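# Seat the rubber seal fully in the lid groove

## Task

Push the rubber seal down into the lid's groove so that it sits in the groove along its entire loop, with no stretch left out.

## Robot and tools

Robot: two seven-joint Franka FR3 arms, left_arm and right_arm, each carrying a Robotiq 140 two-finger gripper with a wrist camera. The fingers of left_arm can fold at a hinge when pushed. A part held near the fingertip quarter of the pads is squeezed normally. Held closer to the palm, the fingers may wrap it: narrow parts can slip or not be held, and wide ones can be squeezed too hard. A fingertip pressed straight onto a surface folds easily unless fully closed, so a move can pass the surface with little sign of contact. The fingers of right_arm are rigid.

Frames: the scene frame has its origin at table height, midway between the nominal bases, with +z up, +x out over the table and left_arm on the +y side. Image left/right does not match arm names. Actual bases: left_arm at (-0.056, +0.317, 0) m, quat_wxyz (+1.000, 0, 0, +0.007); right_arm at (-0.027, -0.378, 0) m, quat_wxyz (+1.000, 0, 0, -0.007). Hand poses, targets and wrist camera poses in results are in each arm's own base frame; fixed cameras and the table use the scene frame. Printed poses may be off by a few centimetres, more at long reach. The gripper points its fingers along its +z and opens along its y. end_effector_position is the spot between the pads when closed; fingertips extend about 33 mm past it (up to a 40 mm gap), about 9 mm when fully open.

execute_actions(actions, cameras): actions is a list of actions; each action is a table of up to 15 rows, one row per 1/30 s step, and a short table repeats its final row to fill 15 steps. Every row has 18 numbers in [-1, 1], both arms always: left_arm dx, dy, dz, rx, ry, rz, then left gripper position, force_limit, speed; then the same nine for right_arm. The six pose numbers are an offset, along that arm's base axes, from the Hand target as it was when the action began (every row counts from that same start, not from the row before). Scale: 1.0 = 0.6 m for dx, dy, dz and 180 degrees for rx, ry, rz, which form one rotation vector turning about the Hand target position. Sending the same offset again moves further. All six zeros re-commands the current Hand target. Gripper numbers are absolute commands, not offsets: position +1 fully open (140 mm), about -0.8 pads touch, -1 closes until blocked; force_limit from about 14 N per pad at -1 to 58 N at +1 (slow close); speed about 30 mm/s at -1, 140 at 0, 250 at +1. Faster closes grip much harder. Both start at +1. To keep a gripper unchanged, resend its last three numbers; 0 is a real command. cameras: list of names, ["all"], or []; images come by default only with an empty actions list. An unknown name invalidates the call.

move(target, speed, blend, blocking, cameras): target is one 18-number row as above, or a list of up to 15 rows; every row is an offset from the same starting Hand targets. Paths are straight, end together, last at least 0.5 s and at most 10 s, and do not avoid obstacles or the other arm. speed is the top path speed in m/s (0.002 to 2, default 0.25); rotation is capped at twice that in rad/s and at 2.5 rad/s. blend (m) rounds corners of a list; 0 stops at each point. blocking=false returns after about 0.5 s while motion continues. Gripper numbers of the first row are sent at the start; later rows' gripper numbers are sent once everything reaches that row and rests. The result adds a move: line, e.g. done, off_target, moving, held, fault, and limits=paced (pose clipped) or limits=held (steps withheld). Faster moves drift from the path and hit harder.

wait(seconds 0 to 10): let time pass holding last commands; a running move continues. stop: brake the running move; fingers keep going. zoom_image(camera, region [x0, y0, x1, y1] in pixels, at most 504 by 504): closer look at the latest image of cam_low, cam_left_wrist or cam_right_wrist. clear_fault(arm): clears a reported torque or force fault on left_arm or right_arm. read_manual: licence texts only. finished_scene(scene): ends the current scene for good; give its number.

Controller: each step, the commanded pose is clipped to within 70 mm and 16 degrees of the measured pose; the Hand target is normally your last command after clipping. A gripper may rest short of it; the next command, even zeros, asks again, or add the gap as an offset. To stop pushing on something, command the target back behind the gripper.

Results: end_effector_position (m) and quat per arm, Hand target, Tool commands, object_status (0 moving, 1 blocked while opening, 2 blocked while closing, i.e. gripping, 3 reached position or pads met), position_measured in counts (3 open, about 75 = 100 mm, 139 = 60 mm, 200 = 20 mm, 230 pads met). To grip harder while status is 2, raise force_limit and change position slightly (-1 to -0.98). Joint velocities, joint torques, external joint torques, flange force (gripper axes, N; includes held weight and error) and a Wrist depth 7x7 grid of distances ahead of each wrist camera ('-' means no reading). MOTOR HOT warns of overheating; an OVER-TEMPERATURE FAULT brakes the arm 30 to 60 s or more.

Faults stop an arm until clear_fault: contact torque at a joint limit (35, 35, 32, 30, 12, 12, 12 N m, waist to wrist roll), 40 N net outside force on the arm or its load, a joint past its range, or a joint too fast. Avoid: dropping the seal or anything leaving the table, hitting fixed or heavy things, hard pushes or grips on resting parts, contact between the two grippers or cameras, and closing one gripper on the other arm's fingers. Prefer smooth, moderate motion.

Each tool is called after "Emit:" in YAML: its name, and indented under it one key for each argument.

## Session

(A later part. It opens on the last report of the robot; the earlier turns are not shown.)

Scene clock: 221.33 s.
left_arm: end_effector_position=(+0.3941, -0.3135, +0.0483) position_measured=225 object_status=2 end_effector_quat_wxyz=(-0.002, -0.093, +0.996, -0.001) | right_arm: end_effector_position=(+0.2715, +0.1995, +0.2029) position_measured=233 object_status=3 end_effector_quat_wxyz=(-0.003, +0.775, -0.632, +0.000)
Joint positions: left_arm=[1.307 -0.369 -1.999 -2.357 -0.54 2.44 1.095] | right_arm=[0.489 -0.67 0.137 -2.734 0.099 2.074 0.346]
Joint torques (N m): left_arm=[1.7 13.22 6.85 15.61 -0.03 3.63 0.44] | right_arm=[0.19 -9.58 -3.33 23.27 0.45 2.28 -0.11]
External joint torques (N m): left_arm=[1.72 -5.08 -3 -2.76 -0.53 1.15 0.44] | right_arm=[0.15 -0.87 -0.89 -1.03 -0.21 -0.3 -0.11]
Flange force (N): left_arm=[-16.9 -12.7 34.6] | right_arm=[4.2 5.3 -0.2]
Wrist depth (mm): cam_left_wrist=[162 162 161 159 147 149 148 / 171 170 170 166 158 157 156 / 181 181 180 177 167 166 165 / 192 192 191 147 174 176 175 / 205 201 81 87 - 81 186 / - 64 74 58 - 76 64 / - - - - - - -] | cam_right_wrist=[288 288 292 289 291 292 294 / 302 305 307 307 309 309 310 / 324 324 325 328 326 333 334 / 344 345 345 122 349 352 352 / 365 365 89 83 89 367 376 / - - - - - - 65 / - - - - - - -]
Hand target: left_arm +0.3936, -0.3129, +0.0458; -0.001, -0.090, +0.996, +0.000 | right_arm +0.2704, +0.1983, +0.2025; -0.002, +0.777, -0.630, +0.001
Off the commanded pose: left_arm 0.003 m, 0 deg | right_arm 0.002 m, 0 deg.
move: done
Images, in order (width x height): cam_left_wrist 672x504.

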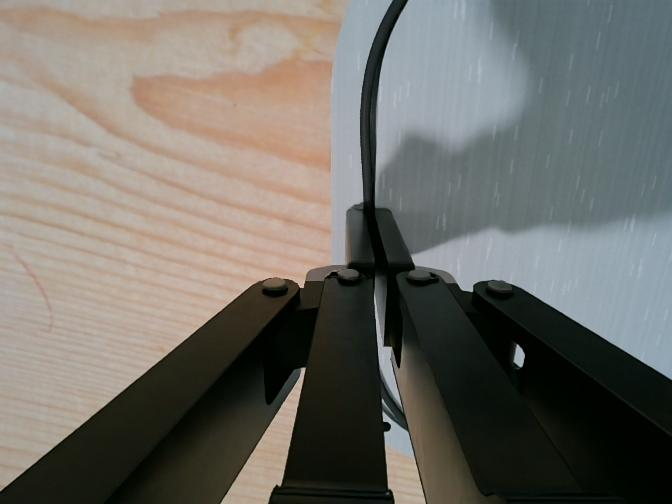

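Emit:
move:
  target:
    - [0,0,0.0062,0,0,0,-1,-1,-1,0,0,0,0,0,0,-1,-1,0]
    - [-0.0005,0.0033,0.0062,0,0,0,-1,-1,-1,0,0,0,0,0,0,-1,-1,0]
    - [-0.0005,0.0033,-0.0005,0,0,0,-1,-1,-1,0,0,0,0,0,0,-1,-1,0]
  speed: 0.03
  cameras: ["cam_left_wrist"]

Emit:
zoom_image:
  camera: "cam_left_wrist"
  region: [330, 100, 410, 220]

Scene clock: 223.13 s.
left_arm: end_effector_position=(+0.3940, -0.3127, +0.0483) position_measured=225 object_status=2 end_effector_quat_wxyz=(-0.001, -0.093, +0.996, -0.002) | right_arm: end_effector_position=(+0.2715, +0.1995, +0.2029) position_measured=233 object_status=3 end_effector_quat_wxyz=(-0.003, +0.775, -0.632, +0.000)
Joint positions: left_arm=[1.305 -0.365 -1.996 -2.362 -0.54 2.445 1.097] | right_arm=[0.489 -0.67 0.137 -2.734 0.099 2.074 0.346]
Joint torques (N m): left_arm=[2.43 12.92 7.41 15.42 0.16 3.46 0.46] | right_arm=[0.19 -9.54 -3.31 23.29 0.44 2.28 -0.14]
External joint torques (N m): left_arm=[2.46 -5.19 -2.33 -2.95 -0.34 0.97 0.46] | right_arm=[0.17 -0.92 -0.86 -0.88 -0.21 -0.27 -0.14]
Flange force (N): left_arm=[-18.4 -12.0 34.3] | right_arm=[4.1 5.1 -0.5]
Wrist depth (mm): cam_left_wrist=[163 162 161 159 149 148 148 / 172 171 170 161 158 157 156 / 181 181 180 177 167 166 165 / 194 192 190 147 174 175 175 / 205 201 81 87 - 81 184 / - 64 74 58 - 76 64 / - - - - - - -] | cam_right_wrist=[290 288 289 289 291 294 293 / 304 306 307 309 307 311 310 / 322 327 327 326 329 330 330 / 343 347 343 122 348 350 354 / 367 363 89 83 89 365 376 / - - - - - - 65 / - - - - - - -]
Hand target: left_arm +0.3933, -0.3109, +0.0455; -0.001, -0.090, +0.996, +0.000 | right_arm +0.2704, +0.1983, +0.2025; -0.002, +0.777, -0.630, +0.001
Off the commanded pose: left_arm 0.003 m, 0 deg | right_arm 0.002 m, 0 deg.
move: done
Images, in order (width x height): cam_left_wrist 672x504.

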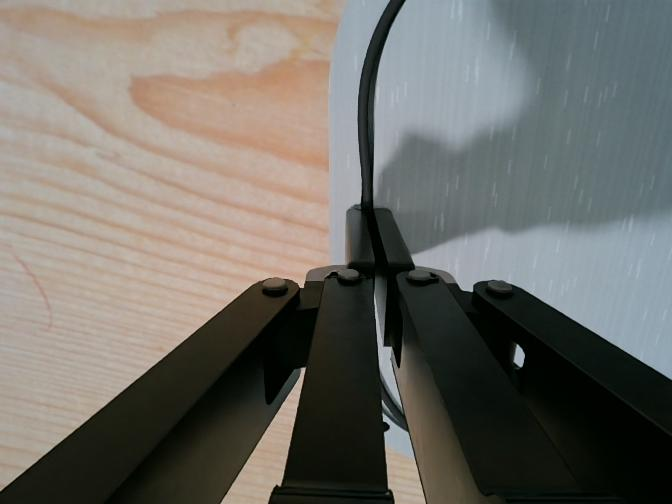

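Scaled by 4.200 from the camera's 672x504 image, which has a finer 960x720 frame.

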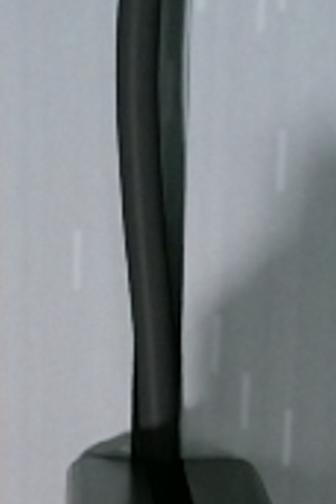

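Emit:
move:
  target:
    - [0,0,0.002,0,0,0,-1,-1,-1,0,0,0,0,0,0,-1,-1,0]
    - [0,0,0.002,0,0,0,-0.72,-1,-1,0,0,0,0,0,0,-1,-1,0]
    - [0,0,0.0187,0,0,0,-0.72,-1,-1,0,0,0,0,0,0,-1,-1,0]
  speed: 0.04
  cameras: ["cam_left_wrist"]

Emit:
zoom_image:
  camera: "cam_left_wrist"
  region: [310, 0, 450, 240]

Scene clock: 225.43 s.
left_arm: end_effector_position=(+0.3943, -0.3117, +0.0568) position_measured=219 object_status=3 end_effector_quat_wxyz=(+0.001, -0.088, +0.996, -0.002) | right_arm: end_effector_position=(+0.2715, +0.1995, +0.2029) position_measured=233 object_status=3 end_effector_quat_wxyz=(-0.003, +0.775, -0.632, +0.000)
Joint positions: left_arm=[1.261 -0.35 -1.948 -2.364 -0.516 2.434 1.092] | right_arm=[0.489 -0.67 0.137 -2.734 0.099 2.074 0.346]
Joint velocities: left_arm=[-0.003 -0.001 0.003 0 0.001 -0.005 0] | right_arm=[within noise]
Joint torques (N m): left_arm=[0.02 14.64 10.11 18.18 0.51 2.26 -0.29] | right_arm=[0.16 -9.53 -3.28 23.27 0.45 2.3 -0.15]
External joint torques (N m): left_arm=[0.03 -1.88 0.6 -0.38 0.01 -0.21 -0.29] | right_arm=[0.15 -0.85 -0.82 -0.94 -0.2 -0.26 -0.15]
Flange force (N): left_arm=[-0.8 -1.6 0.6] | right_arm=[4.0 5.0 -0.2]
Wrist depth (mm): cam_left_wrist=[170 169 169 166 157 156 155 / 179 180 177 173 165 164 165 / 189 189 188 183 175 174 174 / 202 201 197 130 182 185 183 / 216 211 81 76 94 82 193 / - 64 75 60 - 75 - / - - - - - - -] | cam_right_wrist=[288 289 288 292 291 294 293 / 303 305 307 308 308 313 310 / 322 323 326 329 328 330 330 / 348 344 349 122 348 351 352 / 367 365 89 83 89 363 379 / - - - - - - 65 / - - - - - - -]
Hand target: left_arm +0.3933, -0.3109, +0.0567; -0.001, -0.090, +0.996, +0.000 | right_arm +0.2704, +0.1983, +0.2025; -0.002, +0.777, -0.630, +0.001
Off the commanded pose: left_arm 0.001 m, 0 deg | right_arm 0.002 m, 0 deg.
move: done
Images, in order (width x height): cam_left_wrist 672x504.

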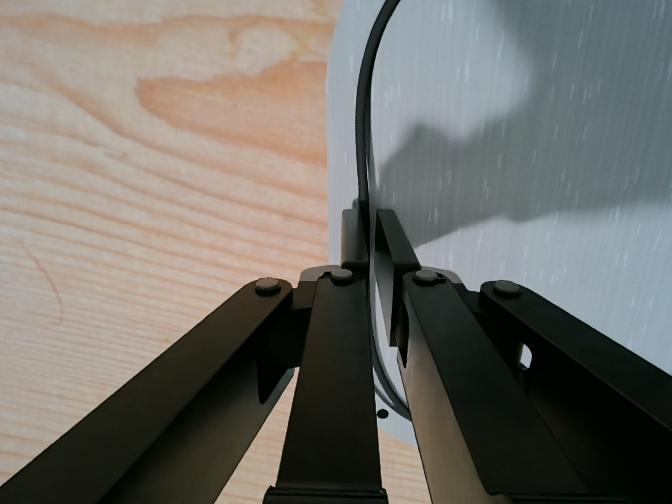

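Scaled by 2.100 from the camera's 672x504 image, which has a finer 960x720 frame.

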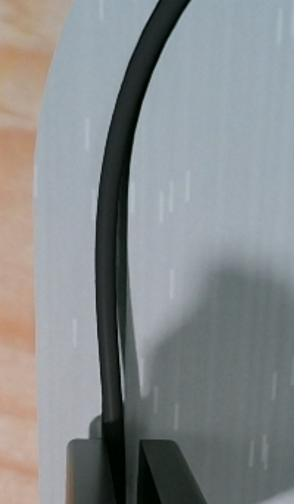

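Emit:
move:
  target:
    - [0,0,0,0,0,0,-1,-1,0,0,0,0,0,0,0,-1,-1,0]
    - [0,0,-0.0125,0,0,0,-1,-1,0,0,0,0,0,0,0,-1,-1,0]
    - [-0.0004,0.003,-0.019,0,0,0,-1,-1,0,0,0,0,0,0,0,-1,-1,0]
  speed: 0.04
  cameras: ["cam_left_wrist"]

Emit:
zoom_image:
  camera: "cam_left_wrist"
  region: [310, 0, 450, 240]

Scene clock: 227.30 s.
left_arm: end_effector_position=(+0.3933, -0.3116, +0.0503) position_measured=229 object_status=2 end_effector_quat_wxyz=(-0.003, -0.093, +0.996, -0.002) | right_arm: end_effector_position=(+0.2715, +0.1995, +0.2029) position_measured=233 object_status=3 end_effector_quat_wxyz=(-0.003, +0.775, -0.632, +0.000)
Joint positions: left_arm=[1.297 -0.359 -1.985 -2.362 -0.534 2.438 1.095] | right_arm=[0.489 -0.67 0.137 -2.734 0.099 2.074 0.346]
Joint torques (N m): left_arm=[1.09 14.6 9.19 17.32 0.4 2.87 0.04] | right_arm=[0.19 -9.48 -3.3 23.26 0.46 2.28 -0.16]
External joint torques (N m): left_arm=[1.1 -3.11 -0.47 -1.12 -0.1 0.4 0.04] | right_arm=[0.21 -0.82 -0.8 -0.96 -0.2 -0.28 -0.16]
External joint torques when the fault began: left_arm=[1.99 -6.88 -4.04 -4.57 -0.76 1.87 0.28]
Flange force (N): left_arm=[-8.7 -6.3 14.2] | right_arm=[3.9 5.0 -0.2]
Flange force when the fault began (N): left_arm=[-19.3 -14.8 46.4]
Wrist depth (mm): cam_left_wrist=[164 164 163 161 152 150 150 / 174 173 172 168 159 158 158 / 184 183 181 177 168 168 168 / 194 194 192 147 176 178 176 / 207 204 81 87 - 81 186 / - 64 76 - - 76 64 / - - - - - - -] | cam_right_wrist=[288 289 289 292 291 292 291 / 305 304 307 307 309 310 309 / 326 325 326 326 330 331 331 / 342 344 348 122 351 349 353 / 368 367 89 83 89 362 376 / - - - - - - 65 / - - - - - - -]
Hand target: left_arm +0.3933, -0.3116, +0.0503; -0.003, -0.093, +0.996, -0.002 (not the last commanded pose) | right_arm +0.2704, +0.1983, +0.2025; -0.002, +0.777, -0.630, +0.001
Tool commands: left_gripper/position=-1.0 left_gripper/force_limit=-1.0 left_gripper/speed=+0.003922 right_gripper/position=-1.0 right_gripper/force_limit=-1.0 right_gripper/speed=+0.0
Off the commanded pose: left_arm 0.006 m, 1 deg | right_arm 0.002 m, 0 deg.
FORCE FAULT: contact force on the left arm reached its limit, and that arm stopped. The contact can be on any part of that arm, not only on its tool. That arm's remaining commands of this call were not run. That arm is still stopped at the end of this call. While its stop runs, that arm takes no new command, but execute_actions still moves its gripper.
CLEAR FAULT: the left arm stays stopped (Reflex) until you call clear_fault(arm="left_arm").
move: fault (left_arm)
Images, in order (width x height): cam_left_wrist 672x504.

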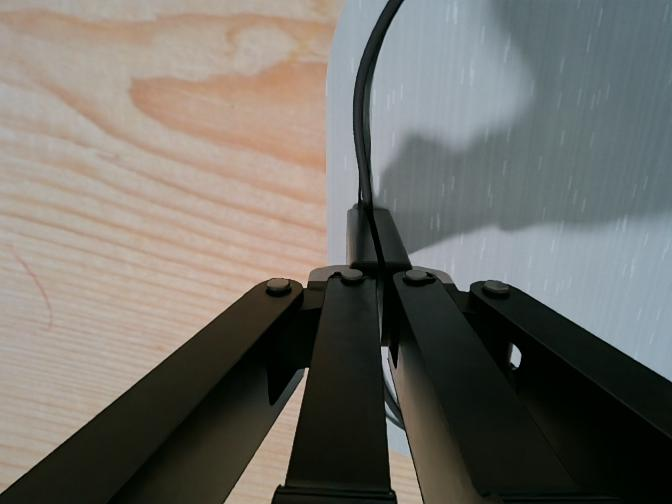

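Scaled by 2.100 from the camera's 672x504 image, which has a finer 960x720 frame.

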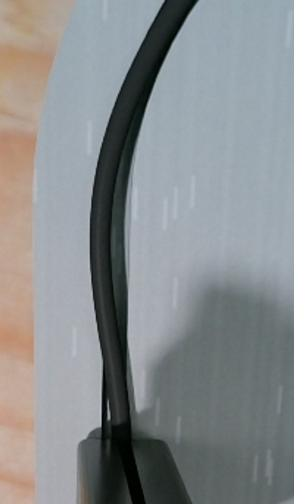

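Emit:
clear_fault:
  arm: "left_arm"

Emit:
move:
  target:
    - [0,0,0,0,0,0,-0.6,-1,0,0,0,0,0,0,0,-1,-1,0]
    - [0,0,0.02,0,0,0,-0.6,-1,0,0,0,0,0,0,0,-1,-1,0]
  speed: 0.04
  cameras: ["cam_left_wrist"]

Emit:
zoom_image:
  camera: "cam_left_wrist"
  region: [310, 0, 450, 240]

Scene clock: 227.50 s.
left_arm: end_effector_position=(+0.3933, -0.3116, +0.0503) position_measured=229 object_status=2 end_effector_quat_wxyz=(-0.003, -0.093, +0.996, -0.002) | right_arm: end_effector_position=(+0.2715, +0.1995, +0.2029) position_measured=233 object_status=3 end_effector_quat_wxyz=(-0.003, +0.775, -0.632, +0.000)
Joint positions: left_arm=[1.297 -0.359 -1.985 -2.362 -0.534 2.438 1.095] | right_arm=[0.489 -0.67 0.137 -2.734 0.099 2.074 0.346]
Joint torques (N m): left_arm=[1.13 14.61 9.22 17.36 0.38 2.86 0.04] | right_arm=[0.17 -9.47 -3.32 23.26 0.43 2.27 -0.17]
External joint torques (N m): left_arm=[1.21 -3.1 -0.38 -1.11 -0.13 0.38 0.04] | right_arm=[0.2 -0.84 -0.81 -0.91 -0.22 -0.28 -0.17]
Flange force (N): left_arm=[-9.1 -6.4 14.3] | right_arm=[4.0 4.9 -0.3]
Wrist depth (mm): cam_left_wrist=[164 164 163 160 152 151 150 / 174 173 172 165 159 158 158 / 183 182 182 178 168 168 169 / 194 195 193 147 176 177 174 / 208 205 81 87 - 81 187 / - 64 76 - - 75 64 / - - - - - - -] | cam_right_wrist=[287 289 290 291 292 293 294 / 303 306 307 310 306 310 311 / 323 324 326 326 328 330 332 / 346 345 345 122 347 352 356 / 368 364 89 83 89 364 377 / - - - - - - 65 / - - - - - - -]
Hand target: left_arm +0.3933, -0.3116, +0.0503; -0.003, -0.093, +0.996, -0.002 (not the last commanded pose) | right_arm +0.2704, +0.1983, +0.2025; -0.002, +0.777, -0.630, +0.001
Tool commands: left_gripper/position=-1.0 left_gripper/force_limit=-1.0 left_gripper/speed=+0.003922 right_gripper/position=-1.0 right_gripper/force_limit=-1.0 right_gripper/speed=+0.0
Off the commanded pose: left_arm 0.006 m, 1 deg | right_arm 0.002 m, 0 deg.
FORCE FAULT, CONTINUED: the left arm's stop, for the force fault that an earlier result reported, is over. The call counts as one of the actions that you can send in this scene. That arm's target is now where it stood when the stop ended, not its last command. That arm accepts commands again.
CLEAR FAULT: your call cleared the left arm's force fault. If the contact force or a joint's load stays at its limit, that arm stops again.

Scene clock: 228.97 s.
left_arm: end_effector_position=(+0.3939, -0.3119, +0.0621) position_measured=205 object_status=3 end_effector_quat_wxyz=(-0.002, -0.091, +0.996, -0.003) | right_arm: end_effector_position=(+0.2715, +0.1995, +0.2029) position_measured=233 object_status=3 end_effector_quat_wxyz=(-0.003, +0.775, -0.632, +0.000)
Joint positions: left_arm=[1.243 -0.341 -1.924 -2.361 -0.507 2.419 1.083] | right_arm=[0.489 -0.67 0.137 -2.734 0.099 2.074 0.346]
Joint velocities: left_arm=[-0.001 0 0.001 0 0.001 -0.004 -0.003] | right_arm=[within noise]
Joint torques (N m): left_arm=[-0.05 13.92 9.75 18.72 0.51 2.25 -0.21] | right_arm=[0.15 -9.53 -3.28 23.25 0.44 2.29 -0.16]
External joint torques (N m): left_arm=[0.03 -1.92 0.44 -0.26 -0.01 -0.23 -0.2] | right_arm=[0.16 -0.8 -0.79 -1.07 -0.22 -0.29 -0.16]
Flange force (N): left_arm=[-1.8 -2.5 1.6] | right_arm=[4.1 5.2 0.0]
Wrist depth (mm): cam_left_wrist=[175 174 174 172 161 161 160 / 184 184 183 177 170 170 169 / 195 195 193 188 180 179 179 / 207 206 204 183 158 188 188 / 221 214 93 87 - 83 197 / - 64 77 68 - 77 68 / - - - - - - -] | cam_right_wrist=[285 288 292 292 291 292 292 / 304 304 304 309 309 311 311 / 325 325 326 323 329 329 331 / 347 347 345 122 347 350 352 / 367 364 89 83 89 364 377 / - - - - - - 65 / - - - - - - -]
Hand target: left_arm +0.3933, -0.3116, +0.0623; -0.003, -0.093, +0.996, -0.002 | right_arm +0.2704, +0.1983, +0.2025; -0.002, +0.777, -0.630, +0.001
Off the commanded pose: left_arm 0.001 m, 0 deg | right_arm 0.002 m, 0 deg.
move: done
Images, in order (width x height): cam_left_wrist 672x504.

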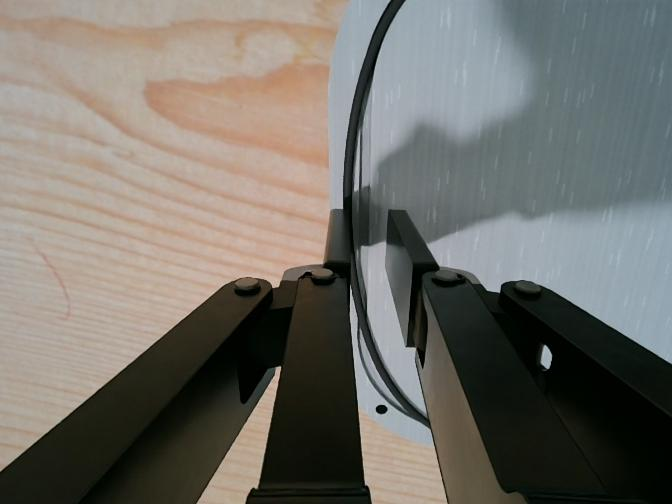

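Scaled by 2.100 from the camera's 672x504 image, which has a finer 960x720 frame.

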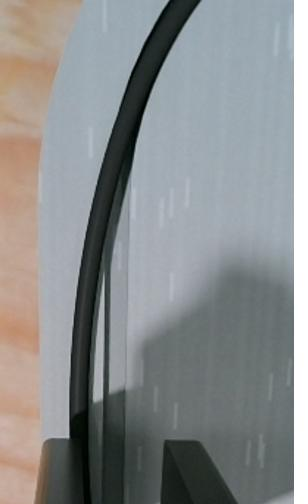

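Emit:
move:
  target:
    - [-0.03,0.0,0.2,0,0,0,-0.6,-1,0,0,0,0,0,0,0,-1,-1,0]
  speed: 0.25
  cameras: ["cam_left_wrist"]

Emit:
zoom_image:
  camera: "cam_left_wrist"
  region: [300, 20, 620, 340]

Scene clock: 231.47 s.
left_arm: end_effector_position=(+0.3753, -0.3107, +0.1825) position_measured=205 object_status=3 end_effector_quat_wxyz=(-0.003, -0.096, +0.995, +0.000) | right_arm: end_effector_position=(+0.2715, +0.1995, +0.2029) position_measured=233 object_status=3 end_effector_quat_wxyz=(-0.003, +0.775, -0.632, +0.000)
Joint positions: left_arm=[0.562 -0.374 -1.192 -2.306 -0.412 2.117 0.999] | right_arm=[0.489 -0.67 0.137 -2.734 0.099 2.074 0.346]
Joint velocities: left_arm=[-0.001 0 0 0.001 0 0.002 0.006] | right_arm=[within noise]
Joint torques (N m): left_arm=[0.28 -3.67 10.24 21.32 0.33 2.75 0.26] | right_arm=[0.17 -9.57 -3.28 23.29 0.44 2.29 -0.1]
External joint torques (N m): left_arm=[0.32 -0.93 0.33 -0.68 -0.32 0.3 0.26] | right_arm=[0.22 -0.87 -0.77 -0.96 -0.21 -0.28 -0.1]
Flange force (N): left_arm=[4.4 5.4 -0.2] | right_arm=[3.9 5.2 -0.3]
Wrist depth (mm): cam_left_wrist=[286 284 284 280 273 273 277 / 300 299 300 291 284 278 290 / 316 317 315 308 301 300 309 / 339 334 329 130 131 312 327 / 357 348 93 87 - 83 346 / - 64 77 67 - 77 68 / - - - - - - -] | cam_right_wrist=[288 288 291 292 290 291 295 / 305 305 307 306 309 310 309 / 324 328 326 329 328 329 332 / 345 345 343 122 350 352 353 / 368 366 89 83 89 365 376 / - - - - - - 65 / - - - - - - -]
Hand target: left_arm +0.3753, -0.3116, +0.1823; -0.003, -0.093, +0.996, -0.002 | right_arm +0.2704, +0.1983, +0.2025; -0.002, +0.777, -0.630, +0.001
Off the commanded pose: left_arm 0.001 m, 0 deg | right_arm 0.002 m, 0 deg.
move: done
Images, in order (width x height): cam_left_wrist 672x504.

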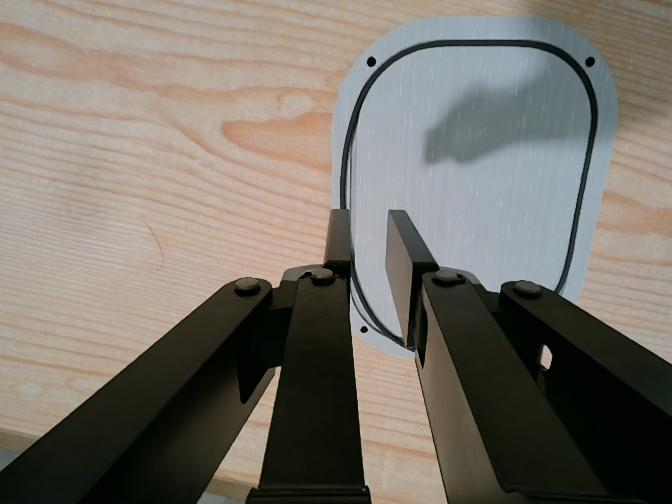

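Scaled by 1.575 from the camera's 672x504 image, which has a finer 960x720 frame.

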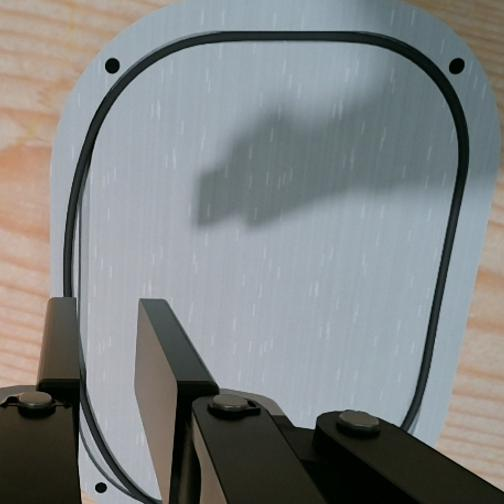

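Emit:
zoom_image:
  camera: "cam_left_wrist"
  region: [330, 30, 470, 170]

Emit:
zoom_image:
  camera: "cam_left_wrist"
  region: [470, 20, 630, 180]

Emit:
zoom_image:
  camera: "cam_left_wrist"
  region: [330, 200, 430, 360]

Emit:
zoom_image:
  camera: "cam_left_wrist"
  region: [530, 150, 630, 310]

Scaled by 3.600 from the camera's 672x504 image, which has a finer 960x720 frame.

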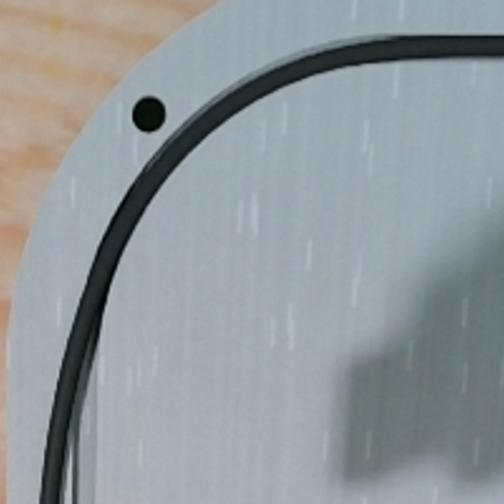

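Scaled by 3.150 from the camera's 672x504 image, which has a finer 960x720 frame.

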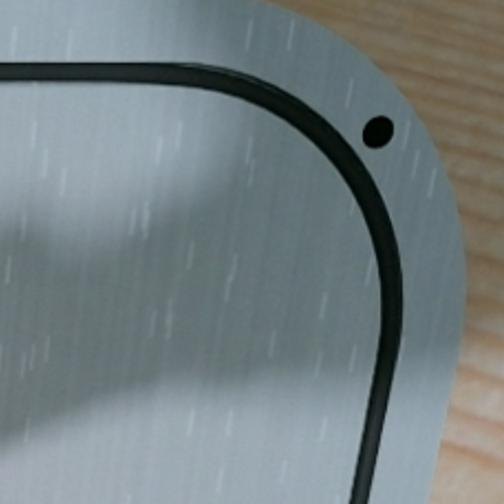

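Scaled by 3.150 from the camera's 672x504 image, which has a finer 960x720 frame.

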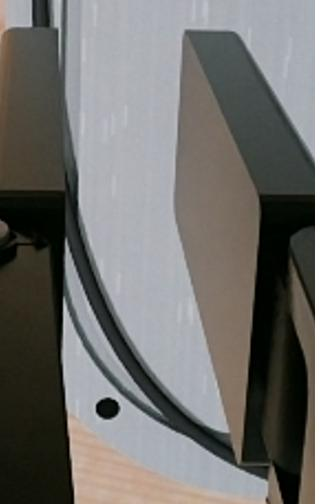

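Scaled by 3.150 from the camera's 672x504 image, which has a finer 960x720 frame.

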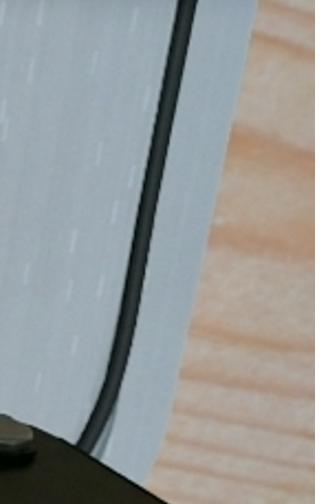

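Emit:
move:
  target:
    - [0.0304,-0.0111,-0.19,0,0,0,-0.3,-1,0,0,0,0,0,0,0,-1,-1,0]
    - [0.0304,-0.0111,-0.221,0,0,0,-0.3,-1,0,0,0,0,0,0,0,-1,-1,0]
    - [0.0304,-0.0111,-0.221,0,0,0,-1,-1,-1,0,0,0,0,0,0,-1,-1,0]
  speed: [0.2,0.05,0.05]
  cameras: ["cam_left_wrist"]

Emit:
zoom_image:
  camera: "cam_left_wrist"
  region: [310, 0, 450, 240]

Scene clock: 236.37 s.
left_arm: end_effector_position=(+0.3931, -0.3175, +0.0493) position_measured=225 object_status=2 end_effector_quat_wxyz=(-0.004, -0.096, +0.995, -0.001) | right_arm: end_effector_position=(+0.2715, +0.1995, +0.2029) position_measured=233 object_status=3 end_effector_quat_wxyz=(-0.003, +0.775, -0.632, +0.000)
Joint positions: left_arm=[1.362 -0.332 -2.058 -2.352 -0.479 2.45 1.041] | right_arm=[0.489 -0.67 0.137 -2.734 0.099 2.074 0.346]
Joint torques (N m): left_arm=[1.18 17.61 8.31 18.16 0.46 2.79 0.34] | right_arm=[0.23 -9.59 -3.34 23.25 0.43 2.27 -0.17]
External joint torques (N m): left_arm=[1.26 -1.66 -0.36 -0.66 -0.03 0.31 0.34] | right_arm=[0.22 -0.92 -0.89 -0.98 -0.22 -0.29 -0.17]
Flange force (N): left_arm=[-7.8 -4.4 11.0] | right_arm=[4.3 5.4 -0.3]
Wrist depth (mm): cam_left_wrist=[163 163 161 161 150 150 149 / 172 170 171 166 158 158 157 / 181 182 181 176 167 167 166 / 192 191 191 147 175 176 176 / 205 202 81 87 - 81 187 / - 64 74 58 - 76 64 / - - - - - - -] | cam_right_wrist=[289 288 289 291 290 292 291 / 302 304 305 307 310 309 310 / 322 326 325 328 328 328 333 / 347 345 346 122 351 349 355 / 369 365 89 83 89 365 378 / - - - - - - 65 / - - - - - - -]
Hand target: left_arm +0.3935, -0.3182, +0.0497; -0.003, -0.093, +0.996, -0.002 | right_arm +0.2704, +0.1983, +0.2025; -0.002, +0.777, -0.630, +0.001
Off the commanded pose: left_arm 0.001 m, 0 deg | right_arm 0.002 m, 0 deg.
move: done
Images, in order (width x height): cam_left_wrist 672x504.

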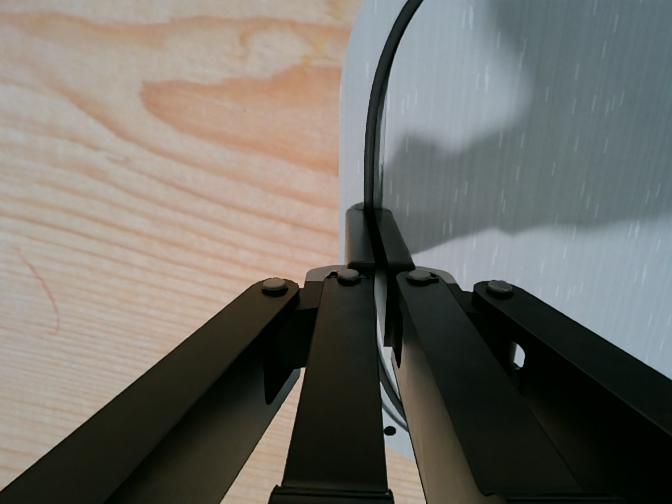

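Scaled by 2.100 from the camera's 672x504 image, which has a finer 960x720 frame.

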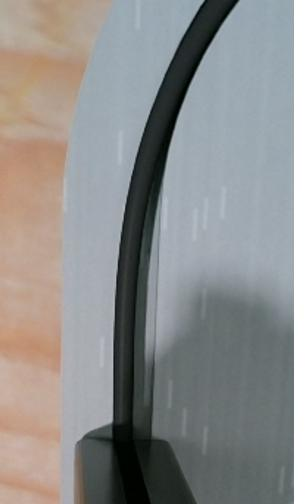

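Emit:
move:
  target:
    - [0.0018,0.0088,0.001,0,0,0,-1,-1,-1,0,0,0,0,0,0,-1,-1,0]
  speed: 0.03
  cameras: ["cam_left_wrist"]

Emit:
zoom_image:
  camera: "cam_left_wrist"
  region: [310, 0, 450, 240]

Scene clock: 237.27 s.
left_arm: end_effector_position=(+0.3935, -0.3136, +0.0497) position_measured=225 object_status=2 end_effector_quat_wxyz=(-0.005, -0.098, +0.995, -0.002) | right_arm: end_effector_position=(+0.2715, +0.1995, +0.2029) position_measured=233 object_status=3 end_effector_quat_wxyz=(-0.003, +0.775, -0.632, +0.000)
Joint positions: left_arm=[1.362 -0.324 -2.051 -2.36 -0.476 2.453 1.044] | right_arm=[0.489 -0.67 0.137 -2.734 0.099 2.074 0.346]
Joint torques (N m): left_arm=[0.72 17.25 8.83 17.79 0.79 2.85 0.34] | right_arm=[0.25 -9.53 -3.33 23.24 0.43 2.29 -0.17]
External joint torques (N m): left_arm=[0.71 -1.66 0.29 -1.03 0.3 0.37 0.34] | right_arm=[0.22 -0.93 -0.89 -0.92 -0.22 -0.26 -0.17]
Flange force (N): left_arm=[-3.1 -0.2 5.8] | right_arm=[4.2 5.2 -0.4]
Wrist depth (mm): cam_left_wrist=[163 164 163 161 150 150 150 / 173 172 172 168 159 158 158 / 181 181 180 176 167 167 167 / 193 193 191 147 175 177 176 / 206 202 81 87 - 81 187 / - 64 74 58 - 76 64 / - - - - - - -] | cam_right_wrist=[286 290 291 290 291 292 292 / 303 306 308 307 310 309 311 / 325 326 326 327 328 330 331 / 344 345 346 122 347 352 351 / 368 365 89 83 89 364 379 / - - - - - - 65 / - - - - - - -]
Hand target: left_arm +0.3946, -0.3130, +0.0503; -0.003, -0.093, +0.996, -0.002 | right_arm +0.2704, +0.1983, +0.2025; -0.002, +0.777, -0.630, +0.001
Off the commanded pose: left_arm 0.001 m, 1 deg | right_arm 0.002 m, 0 deg.
move: done
Images, in order (width x height): cam_left_wrist 672x504.

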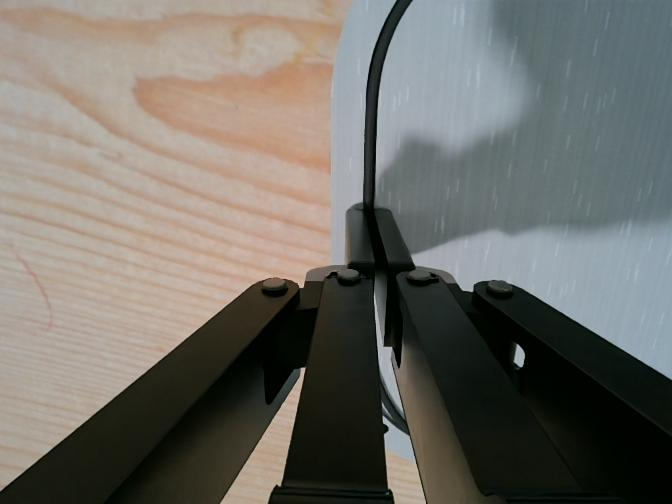

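Scaled by 2.100 from the camera's 672x504 image, which has a finer 960x720 frame.

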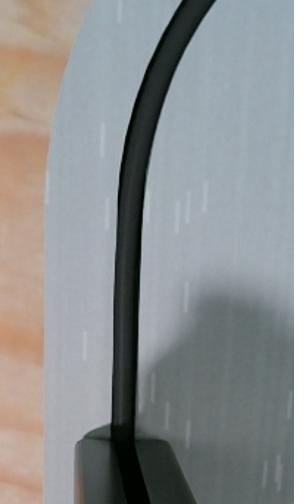

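Emit:
move:
  target:
    - [0.0,0.0008,-0.0077,0,0,0,-1,-1,-1,0,0,0,0,0,0,-1,-1,0]
  speed: 0.03
  cameras: ["cam_left_wrist"]

Emit:
zoom_image:
  camera: "cam_left_wrist"
  region: [310, 0, 450, 240]

Scene clock: 238.23 s.
left_arm: end_effector_position=(+0.3941, -0.3132, +0.0489) position_measured=225 object_status=2 end_effector_quat_wxyz=(-0.006, -0.097, +0.995, -0.003) | right_arm: end_effector_position=(+0.2715, +0.1995, +0.2029) position_measured=233 object_status=3 end_effector_quat_wxyz=(-0.003, +0.775, -0.632, +0.000)
Joint positions: left_arm=[1.379 -0.321 -2.064 -2.359 -0.477 2.454 1.051] | right_arm=[0.489 -0.67 0.137 -2.734 0.099 2.074 0.346]
Joint torques (N m): left_arm=[1.52 12.51 5.23 15.72 -0.18 4.4 0.42] | right_arm=[0.18 -9.57 -3.33 23.23 0.46 2.28 -0.07]
External joint torques (N m): left_arm=[1.44 -6.71 -3.28 -3.09 -0.67 1.91 0.42] | right_arm=[0.14 -0.88 -0.9 -1.02 -0.2 -0.28 -0.07]
Flange force (N): left_arm=[-18.6 -15.3 41.1] | right_arm=[4.2 5.4 -0.2]
Wrist depth (mm): cam_left_wrist=[163 163 163 160 149 149 149 / 172 172 171 169 158 157 157 / 182 181 181 178 167 164 165 / 192 191 191 147 174 176 175 / 205 202 81 87 - 82 185 / - 64 74 58 - 76 64 / - - - - - - -] | cam_right_wrist=[287 291 291 290 291 294 292 / 303 307 305 306 309 311 308 / 323 326 324 328 329 327 330 / 342 345 345 122 348 349 350 / 369 360 89 83 89 365 379 / - - - - - - 65 / - - - - - - -]
Hand target: left_arm +0.3946, -0.3125, +0.0457; -0.003, -0.093, +0.996, -0.002 | right_arm +0.2704, +0.1983, +0.2025; -0.002, +0.777, -0.630, +0.001
Off the commanded pose: left_arm 0.003 m, 1 deg | right_arm 0.002 m, 0 deg.
move: done
Images, in order (width x height): cam_left_wrist 672x504.

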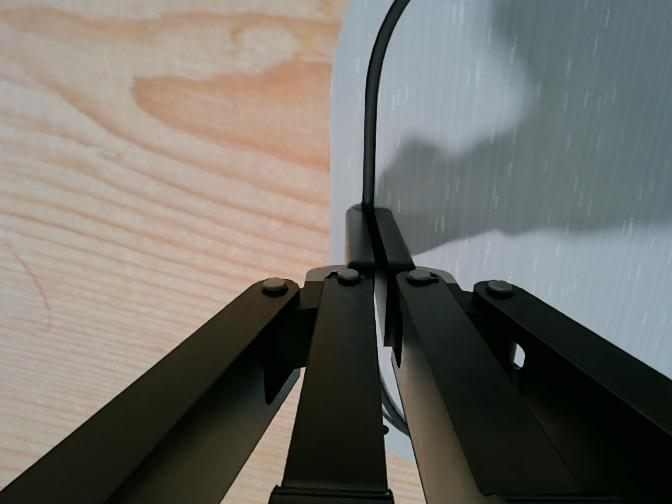

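Scaled by 2.100 from the camera's 672x504 image, which has a finer 960x720 frame.

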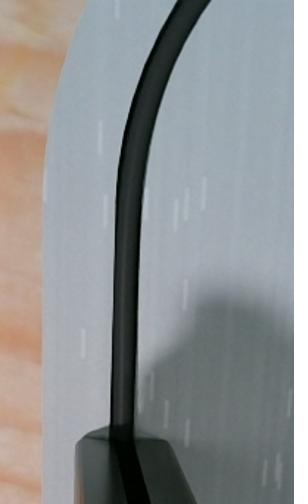

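Emit:
move:
  target:
    - [0.0,0.0,0.003,0,0,0,-1,-1,-1,0,0,0,0,0,0,-1,-1,0]
    - [0.0,0.0,0.003,0,0,0,-0.72,-1,-1,0,0,0,0,0,0,-1,-1,0]
    - [0.0,0.0,0.019,0,0,0,-0.72,-1,-1,0,0,0,0,0,0,-1,-1,0]
  speed: 0.04
  cameras: ["cam_left_wrist"]

Emit:
zoom_image:
  camera: "cam_left_wrist"
  region: [310, 0, 450, 240]

Scene clock: 240.60 s.
left_arm: end_effector_position=(+0.3956, -0.3131, +0.0571) position_measured=219 object_status=3 end_effector_quat_wxyz=(-0.002, -0.091, +0.996, -0.004) | right_arm: end_effector_position=(+0.2715, +0.1995, +0.2029) position_measured=233 object_status=3 end_effector_quat_wxyz=(-0.003, +0.775, -0.632, +0.000)
Joint positions: left_arm=[1.337 -0.305 -2.02 -2.362 -0.451 2.449 1.043] | right_arm=[0.489 -0.67 0.137 -2.734 0.099 2.074 0.346]
Joint velocities: left_arm=[-0.001 0.001 0.002 0 0.001 -0.003 -0.003] | right_arm=[within noise]
Joint torques (N m): left_arm=[-0.14 15.78 8.33 18.53 0.61 2.23 -0.27] | right_arm=[0.2 -9.56 -3.31 23.27 0.44 2.29 -0.15]
External joint torques (N m): left_arm=[-0.17 -1.96 0.15 -0.53 0.12 -0.27 -0.27] | right_arm=[0.15 -0.91 -0.89 -0.94 -0.22 -0.27 -0.15]
Flange force (N): left_arm=[-1.4 -2.6 2.5] | right_arm=[4.3 5.2 -0.3]
Wrist depth (mm): cam_left_wrist=[169 169 169 165 157 156 155 / 179 180 179 174 165 164 166 / 190 189 189 179 174 174 173 / 201 200 197 131 180 184 183 / 214 211 81 76 94 81 192 / - 64 76 60 - 75 64 / - - - - - - -] | cam_right_wrist=[288 288 290 291 292 294 292 / 303 305 304 310 310 312 308 / 322 326 326 326 329 329 331 / 343 344 348 122 350 351 355 / 368 363 89 83 89 365 377 / - - - - - - 65 / - - - - - - -]
Hand target: left_arm +0.3946, -0.3125, +0.0571; -0.003, -0.093, +0.996, -0.002 | right_arm +0.2704, +0.1983, +0.2025; -0.002, +0.777, -0.630, +0.001
Off the commanded pose: left_arm 0.001 m, 0 deg | right_arm 0.002 m, 0 deg.
move: done
Images, in order (width x height): cam_left_wrist 672x504.

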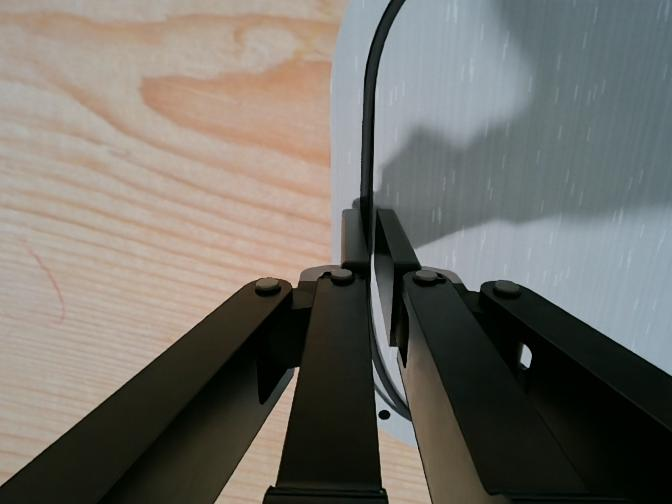

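Scaled by 2.100 from the camera's 672x504 image, which has a finer 960x720 frame.

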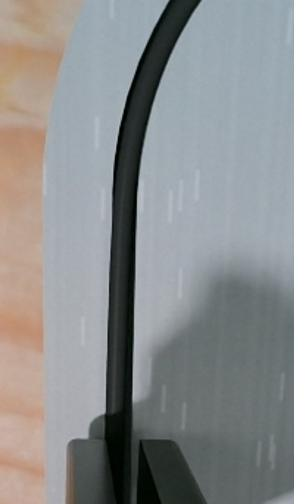

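Emit:
move:
  target:
    - [0.0,0.0,0.025,0,0,0,-0.72,-1,0,0,0,0,0,0,0,-1,-1,0]
    - [-0.0978,-0.017,0.012,0,0,0,-1,-1,0,0,0,0,0,0,0,-1,-1,0]
  speed: 0.12
  cameras: ["cam_left_wrist"]

Emit:
zoom_image:
  camera: "cam_left_wrist"
  region: [310, 0, 450, 240]

Scene clock: 243.63 s.
left_arm: end_effector_position=(+0.3355, -0.3227, +0.0644) position_measured=233 object_status=3 end_effector_quat_wxyz=(-0.004, -0.088, +0.996, -0.002) | right_arm: end_effector_position=(+0.2715, +0.1995, +0.2029) position_measured=233 object_status=3 end_effector_quat_wxyz=(-0.003, +0.775, -0.632, +0.000)
Joint positions: left_arm=[0.898 -0.192 -1.685 -2.493 -0.331 2.486 0.871] | right_arm=[0.489 -0.67 0.137 -2.734 0.099 2.074 0.346]
Joint torques (N m): left_arm=[0.33 3.77 5.62 18.46 0.24 2.83 -0.28] | right_arm=[0.18 -9.55 -3.33 23.28 0.44 2.29 -0.13]
External joint torques (N m): left_arm=[0.3 -1.86 0.29 -0.91 -0.22 0.33 -0.28] | right_arm=[0.21 -0.93 -0.85 -0.92 -0.21 -0.28 -0.13]
Flange force (N): left_arm=[0.0 0.0 0.0] | right_arm=[4.1 5.3 -0.4]
Wrist depth (mm): cam_left_wrist=[177 176 176 175 174 172 172 / 185 185 185 183 174 172 172 / 196 196 195 191 183 182 181 / 207 207 206 131 191 192 192 / 222 217 79 87 - 81 201 / - 64 76 - - 75 64 / - - - - - - -] | cam_right_wrist=[289 289 288 289 292 293 292 / 305 306 308 310 306 308 311 / 322 325 325 329 328 329 330 / 347 345 345 122 350 351 354 / 368 366 89 83 89 366 378 / - - - - - - 65 / - - - - - - -]
Hand target: left_arm +0.3359, -0.3227, +0.0643; -0.003, -0.093, +0.996, -0.002 | right_arm +0.2704, +0.1983, +0.2025; -0.002, +0.777, -0.630, +0.001
Off the commanded pose: left_arm 0.000 m, 1 deg | right_arm 0.002 m, 0 deg.
move: done
Images, in order (width x height): cam_left_wrist 672x504.

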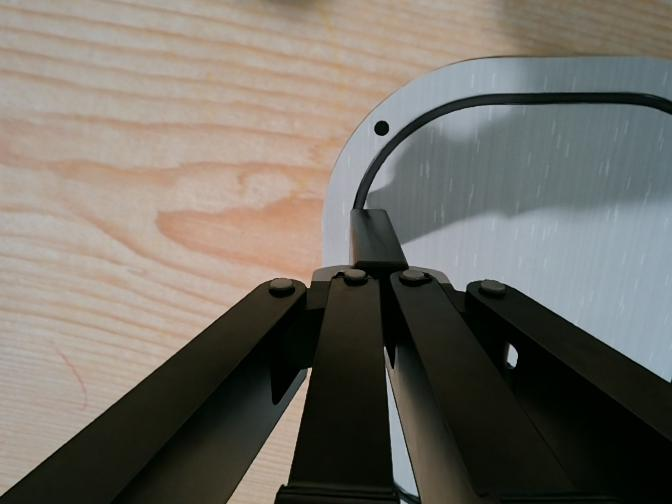

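Scaled by 2.100 from the camera's 672x504 image, which has a finer 960x720 frame.

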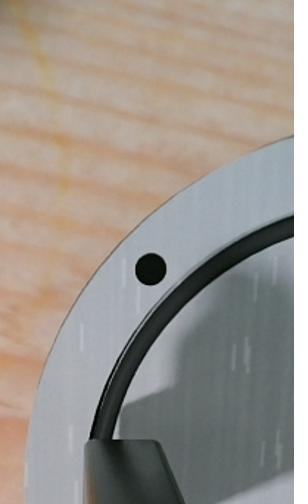

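Emit:
move:
  target:
    - [0.0,0.0,-0.0195,0,0,0,-1,-1,0,0,0,0,0,0,0,-1,-1,0]
  speed: 0.06
  cameras: ["cam_left_wrist"]

Emit:
zoom_image:
  camera: "cam_left_wrist"
  region: [310, 60, 450, 300]

Scene clock: 244.87 s.
left_arm: end_effector_position=(+0.3350, -0.3217, +0.0522) position_measured=233 object_status=3 end_effector_quat_wxyz=(-0.004, -0.096, +0.995, -0.001) | right_arm: end_effector_position=(+0.2715, +0.1995, +0.2029) position_measured=233 object_status=3 end_effector_quat_wxyz=(-0.003, +0.775, -0.632, +0.000)
Joint positions: left_arm=[1.013 -0.213 -1.807 -2.498 -0.369 2.511 0.883] | right_arm=[0.489 -0.67 0.137 -2.734 0.099 2.074 0.346]
Joint torques (N m): left_arm=[1.06 7.68 5.3 18.64 0.42 2.78 0.4] | right_arm=[0.17 -9.51 -3.31 23.29 0.45 2.28 -0.14]
External joint torques (N m): left_arm=[1 -1.61 -0.55 -0.17 -0.02 0.29 0.4] | right_arm=[0.21 -0.8 -0.79 -0.93 -0.21 -0.28 -0.14]
Flange force (N): left_arm=[0.0 0.0 0.0] | right_arm=[3.8 4.9 -0.2]
Wrist depth (mm): cam_left_wrist=[165 164 165 164 164 161 161 / 174 174 173 171 162 160 161 / 183 183 184 178 170 170 169 / 195 194 194 147 178 180 179 / 208 204 79 87 - 81 190 / - 64 76 - - 75 64 / - - - - - - -] | cam_right_wrist=[287 289 289 291 291 291 292 / 304 304 304 307 311 311 310 / 325 322 324 327 329 331 332 / 347 345 348 122 350 352 354 / 368 364 89 83 89 365 376 / - - - - - - 65 / - - - - - - -]
Hand target: left_arm +0.3359, -0.3227, +0.0526; -0.003, -0.093, +0.996, -0.002 | right_arm +0.2704, +0.1983, +0.2025; -0.002, +0.777, -0.630, +0.001
Off the commanded pose: left_arm 0.001 m, 0 deg | right_arm 0.002 m, 0 deg.
move: done
Images, in order (width x height): cam_left_wrist 672x504.

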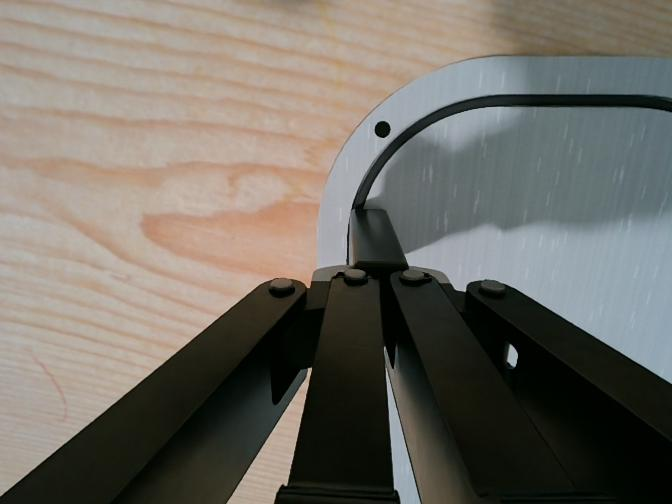

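Scaled by 2.100 from the camera's 672x504 image, which has a finer 960x720 frame.

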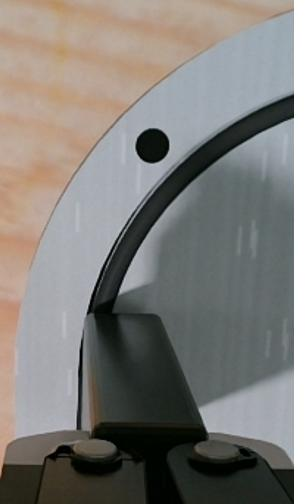

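Emit:
move:
  target:
    - [0.0,0.0,0.01,0,0,0,-1,-1,0,0,0,0,0,0,0,-1,-1,0]
    - [0.0022,-0.0123,0.01,0,0,0,-1,-1,0,0,0,0,0,0,0,-1,-1,0]
    - [0.0022,-0.0123,-0.002,0,0,0,-1,-1,0,0,0,0,0,0,0,-1,-1,0]
  speed: 0.06
  cameras: ["cam_left_wrist"]

Emit:
zoom_image:
  camera: "cam_left_wrist"
  region: [310, 60, 450, 300]

Scene clock: 247.13 s.
left_arm: end_effector_position=(+0.3361, -0.3290, +0.0510) position_measured=233 object_status=3 end_effector_quat_wxyz=(-0.004, -0.096, +0.995, +0.000) | right_arm: end_effector_position=(+0.2715, +0.1995, +0.2029) position_measured=233 object_status=3 end_effector_quat_wxyz=(-0.003, +0.775, -0.632, +0.000)
Joint positions: left_arm=[1.063 -0.234 -1.866 -2.476 -0.394 2.503 0.891] | right_arm=[0.489 -0.67 0.137 -2.734 0.099 2.074 0.346]
Joint torques (N m): left_arm=[1.38 9.66 5.93 18.69 0.29 2.86 0.29] | right_arm=[0.18 -9.55 -3.35 23.24 0.45 2.28 -0.17]
External joint torques (N m): left_arm=[1.4 -1.68 -0.37 -0.06 -0.16 0.36 0.29] | right_arm=[0.18 -0.8 -0.88 -1.05 -0.21 -0.3 -0.17]
Flange force (N): left_arm=[0.0 0.0 0.0] | right_arm=[4.2 5.1 -0.1]
Wrist depth (mm): cam_left_wrist=[164 164 164 163 162 160 160 / 174 173 172 172 162 159 161 / 183 182 182 179 170 169 168 / 193 194 193 147 177 179 178 / 206 204 79 87 - 81 189 / - 64 76 - - 75 64 / - - - - - - -] | cam_right_wrist=[286 287 290 291 292 292 291 / 304 306 307 307 309 310 309 / 324 326 326 327 327 329 332 / 345 349 347 122 351 352 353 / 370 363 89 83 89 362 381 / - - - - - - 65 / - - - - - - -]
Hand target: left_arm +0.3373, -0.3301, +0.0514; -0.003, -0.093, +0.996, -0.002 | right_arm +0.2704, +0.1983, +0.2025; -0.002, +0.777, -0.630, +0.001
Off the commanded pose: left_arm 0.002 m, 0 deg | right_arm 0.002 m, 0 deg.
move: done
Images, in order (width x height): cam_left_wrist 672x504.

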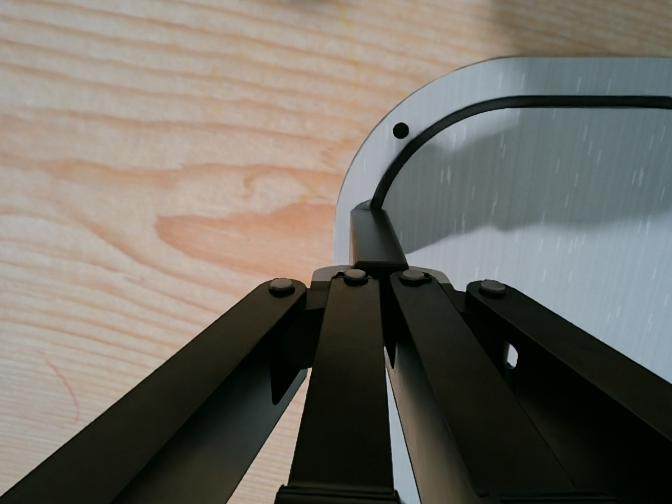

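Scaled by 2.100 from the camera's 672x504 image, which has a finer 960x720 frame.

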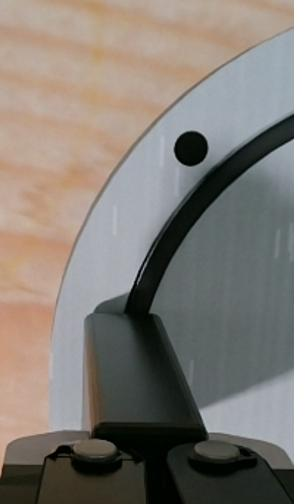

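Emit:
move:
  target:
    - [0.0,0.0,-0.009,0,0,0,-1,-1,0,0,0,0,0,0,0,-1,-1,0]
  speed: 0.05

Scene clock: 247.93 s.
left_arm: end_effector_position=(+0.3368, -0.3302, +0.0495) position_measured=233 object_status=3 end_effector_quat_wxyz=(-0.006, -0.098, +0.995, -0.002) | right_arm: end_effector_position=(+0.2715, +0.1995, +0.2029) position_measured=233 object_status=3 end_effector_quat_wxyz=(-0.003, +0.775, -0.632, +0.000)
Joint positions: left_arm=[1.092 -0.236 -1.894 -2.472 -0.404 2.504 0.897] | right_arm=[0.489 -0.67 0.137 -2.734 0.099 2.074 0.346]
Joint torques (N m): left_arm=[0.47 9.8 5.32 17.59 0.2 2.9 0.05] | right_arm=[0.21 -9.58 -3.34 23.22 0.42 2.29 -0.18]
External joint torques (N m): left_arm=[0.45 -2.32 -1.02 -1.1 -0.25 0.41 0.05] | right_arm=[0.23 -0.87 -0.84 -1.04 -0.23 -0.28 -0.18]
External joint torques when the fault began: left_arm=[0.79 -4.84 -2.82 -3.13 -0.8 2.06 0.32]
Flange force (N): left_arm=[0.0 0.0 0.0] | right_arm=[4.2 5.4 -0.1]
Flange force when the fault began (N): left_arm=[0.0 0.0 0.0]
Wrist depth (mm): cam_left_wrist=[163 163 162 162 161 159 159 / 172 172 171 170 160 156 159 / 182 181 181 178 166 168 167 / 192 192 191 147 175 177 176 / 205 201 79 87 - 81 186 / - 64 76 - - 75 64 / - - - - - - -] | cam_right_wrist=[288 288 289 291 292 291 293 / 304 305 305 307 310 311 311 / 324 321 327 328 327 328 330 / 341 343 347 122 347 349 352 / 369 364 89 83 89 367 377 / - - - - - - 65 / - - - - - - -]
Hand target: left_arm +0.3368, -0.3302, +0.0495; -0.006, -0.098, +0.995, -0.002 (not the last commanded pose) | right_arm +0.2704, +0.1983, +0.2025; -0.002, +0.777, -0.630, +0.001
Tool commands: left_gripper/position=-1.0 left_gripper/force_limit=-1.0 left_gripper/speed=+0.003922 right_gripper/position=-1.0 right_gripper/force_limit=-1.0 right_gripper/speed=+0.0
Off the commanded pose: left_arm 0.004 m, 1 deg | right_arm 0.002 m, 0 deg.
FORCE FAULT: contact force on the left arm reached its limit, and that arm stopped. The contact can be on any part of that arm, not only on its tool. That arm's remaining commands of this call were not run. That arm is still stopped at the end of this call. While its stop runs, that arm takes no new command, but execute_actions still moves its gripper.
CLEAR FAULT: the left arm stays stopped (Reflex) until you call clear_fault(arm="left_arm").
move: fault (left_arm)


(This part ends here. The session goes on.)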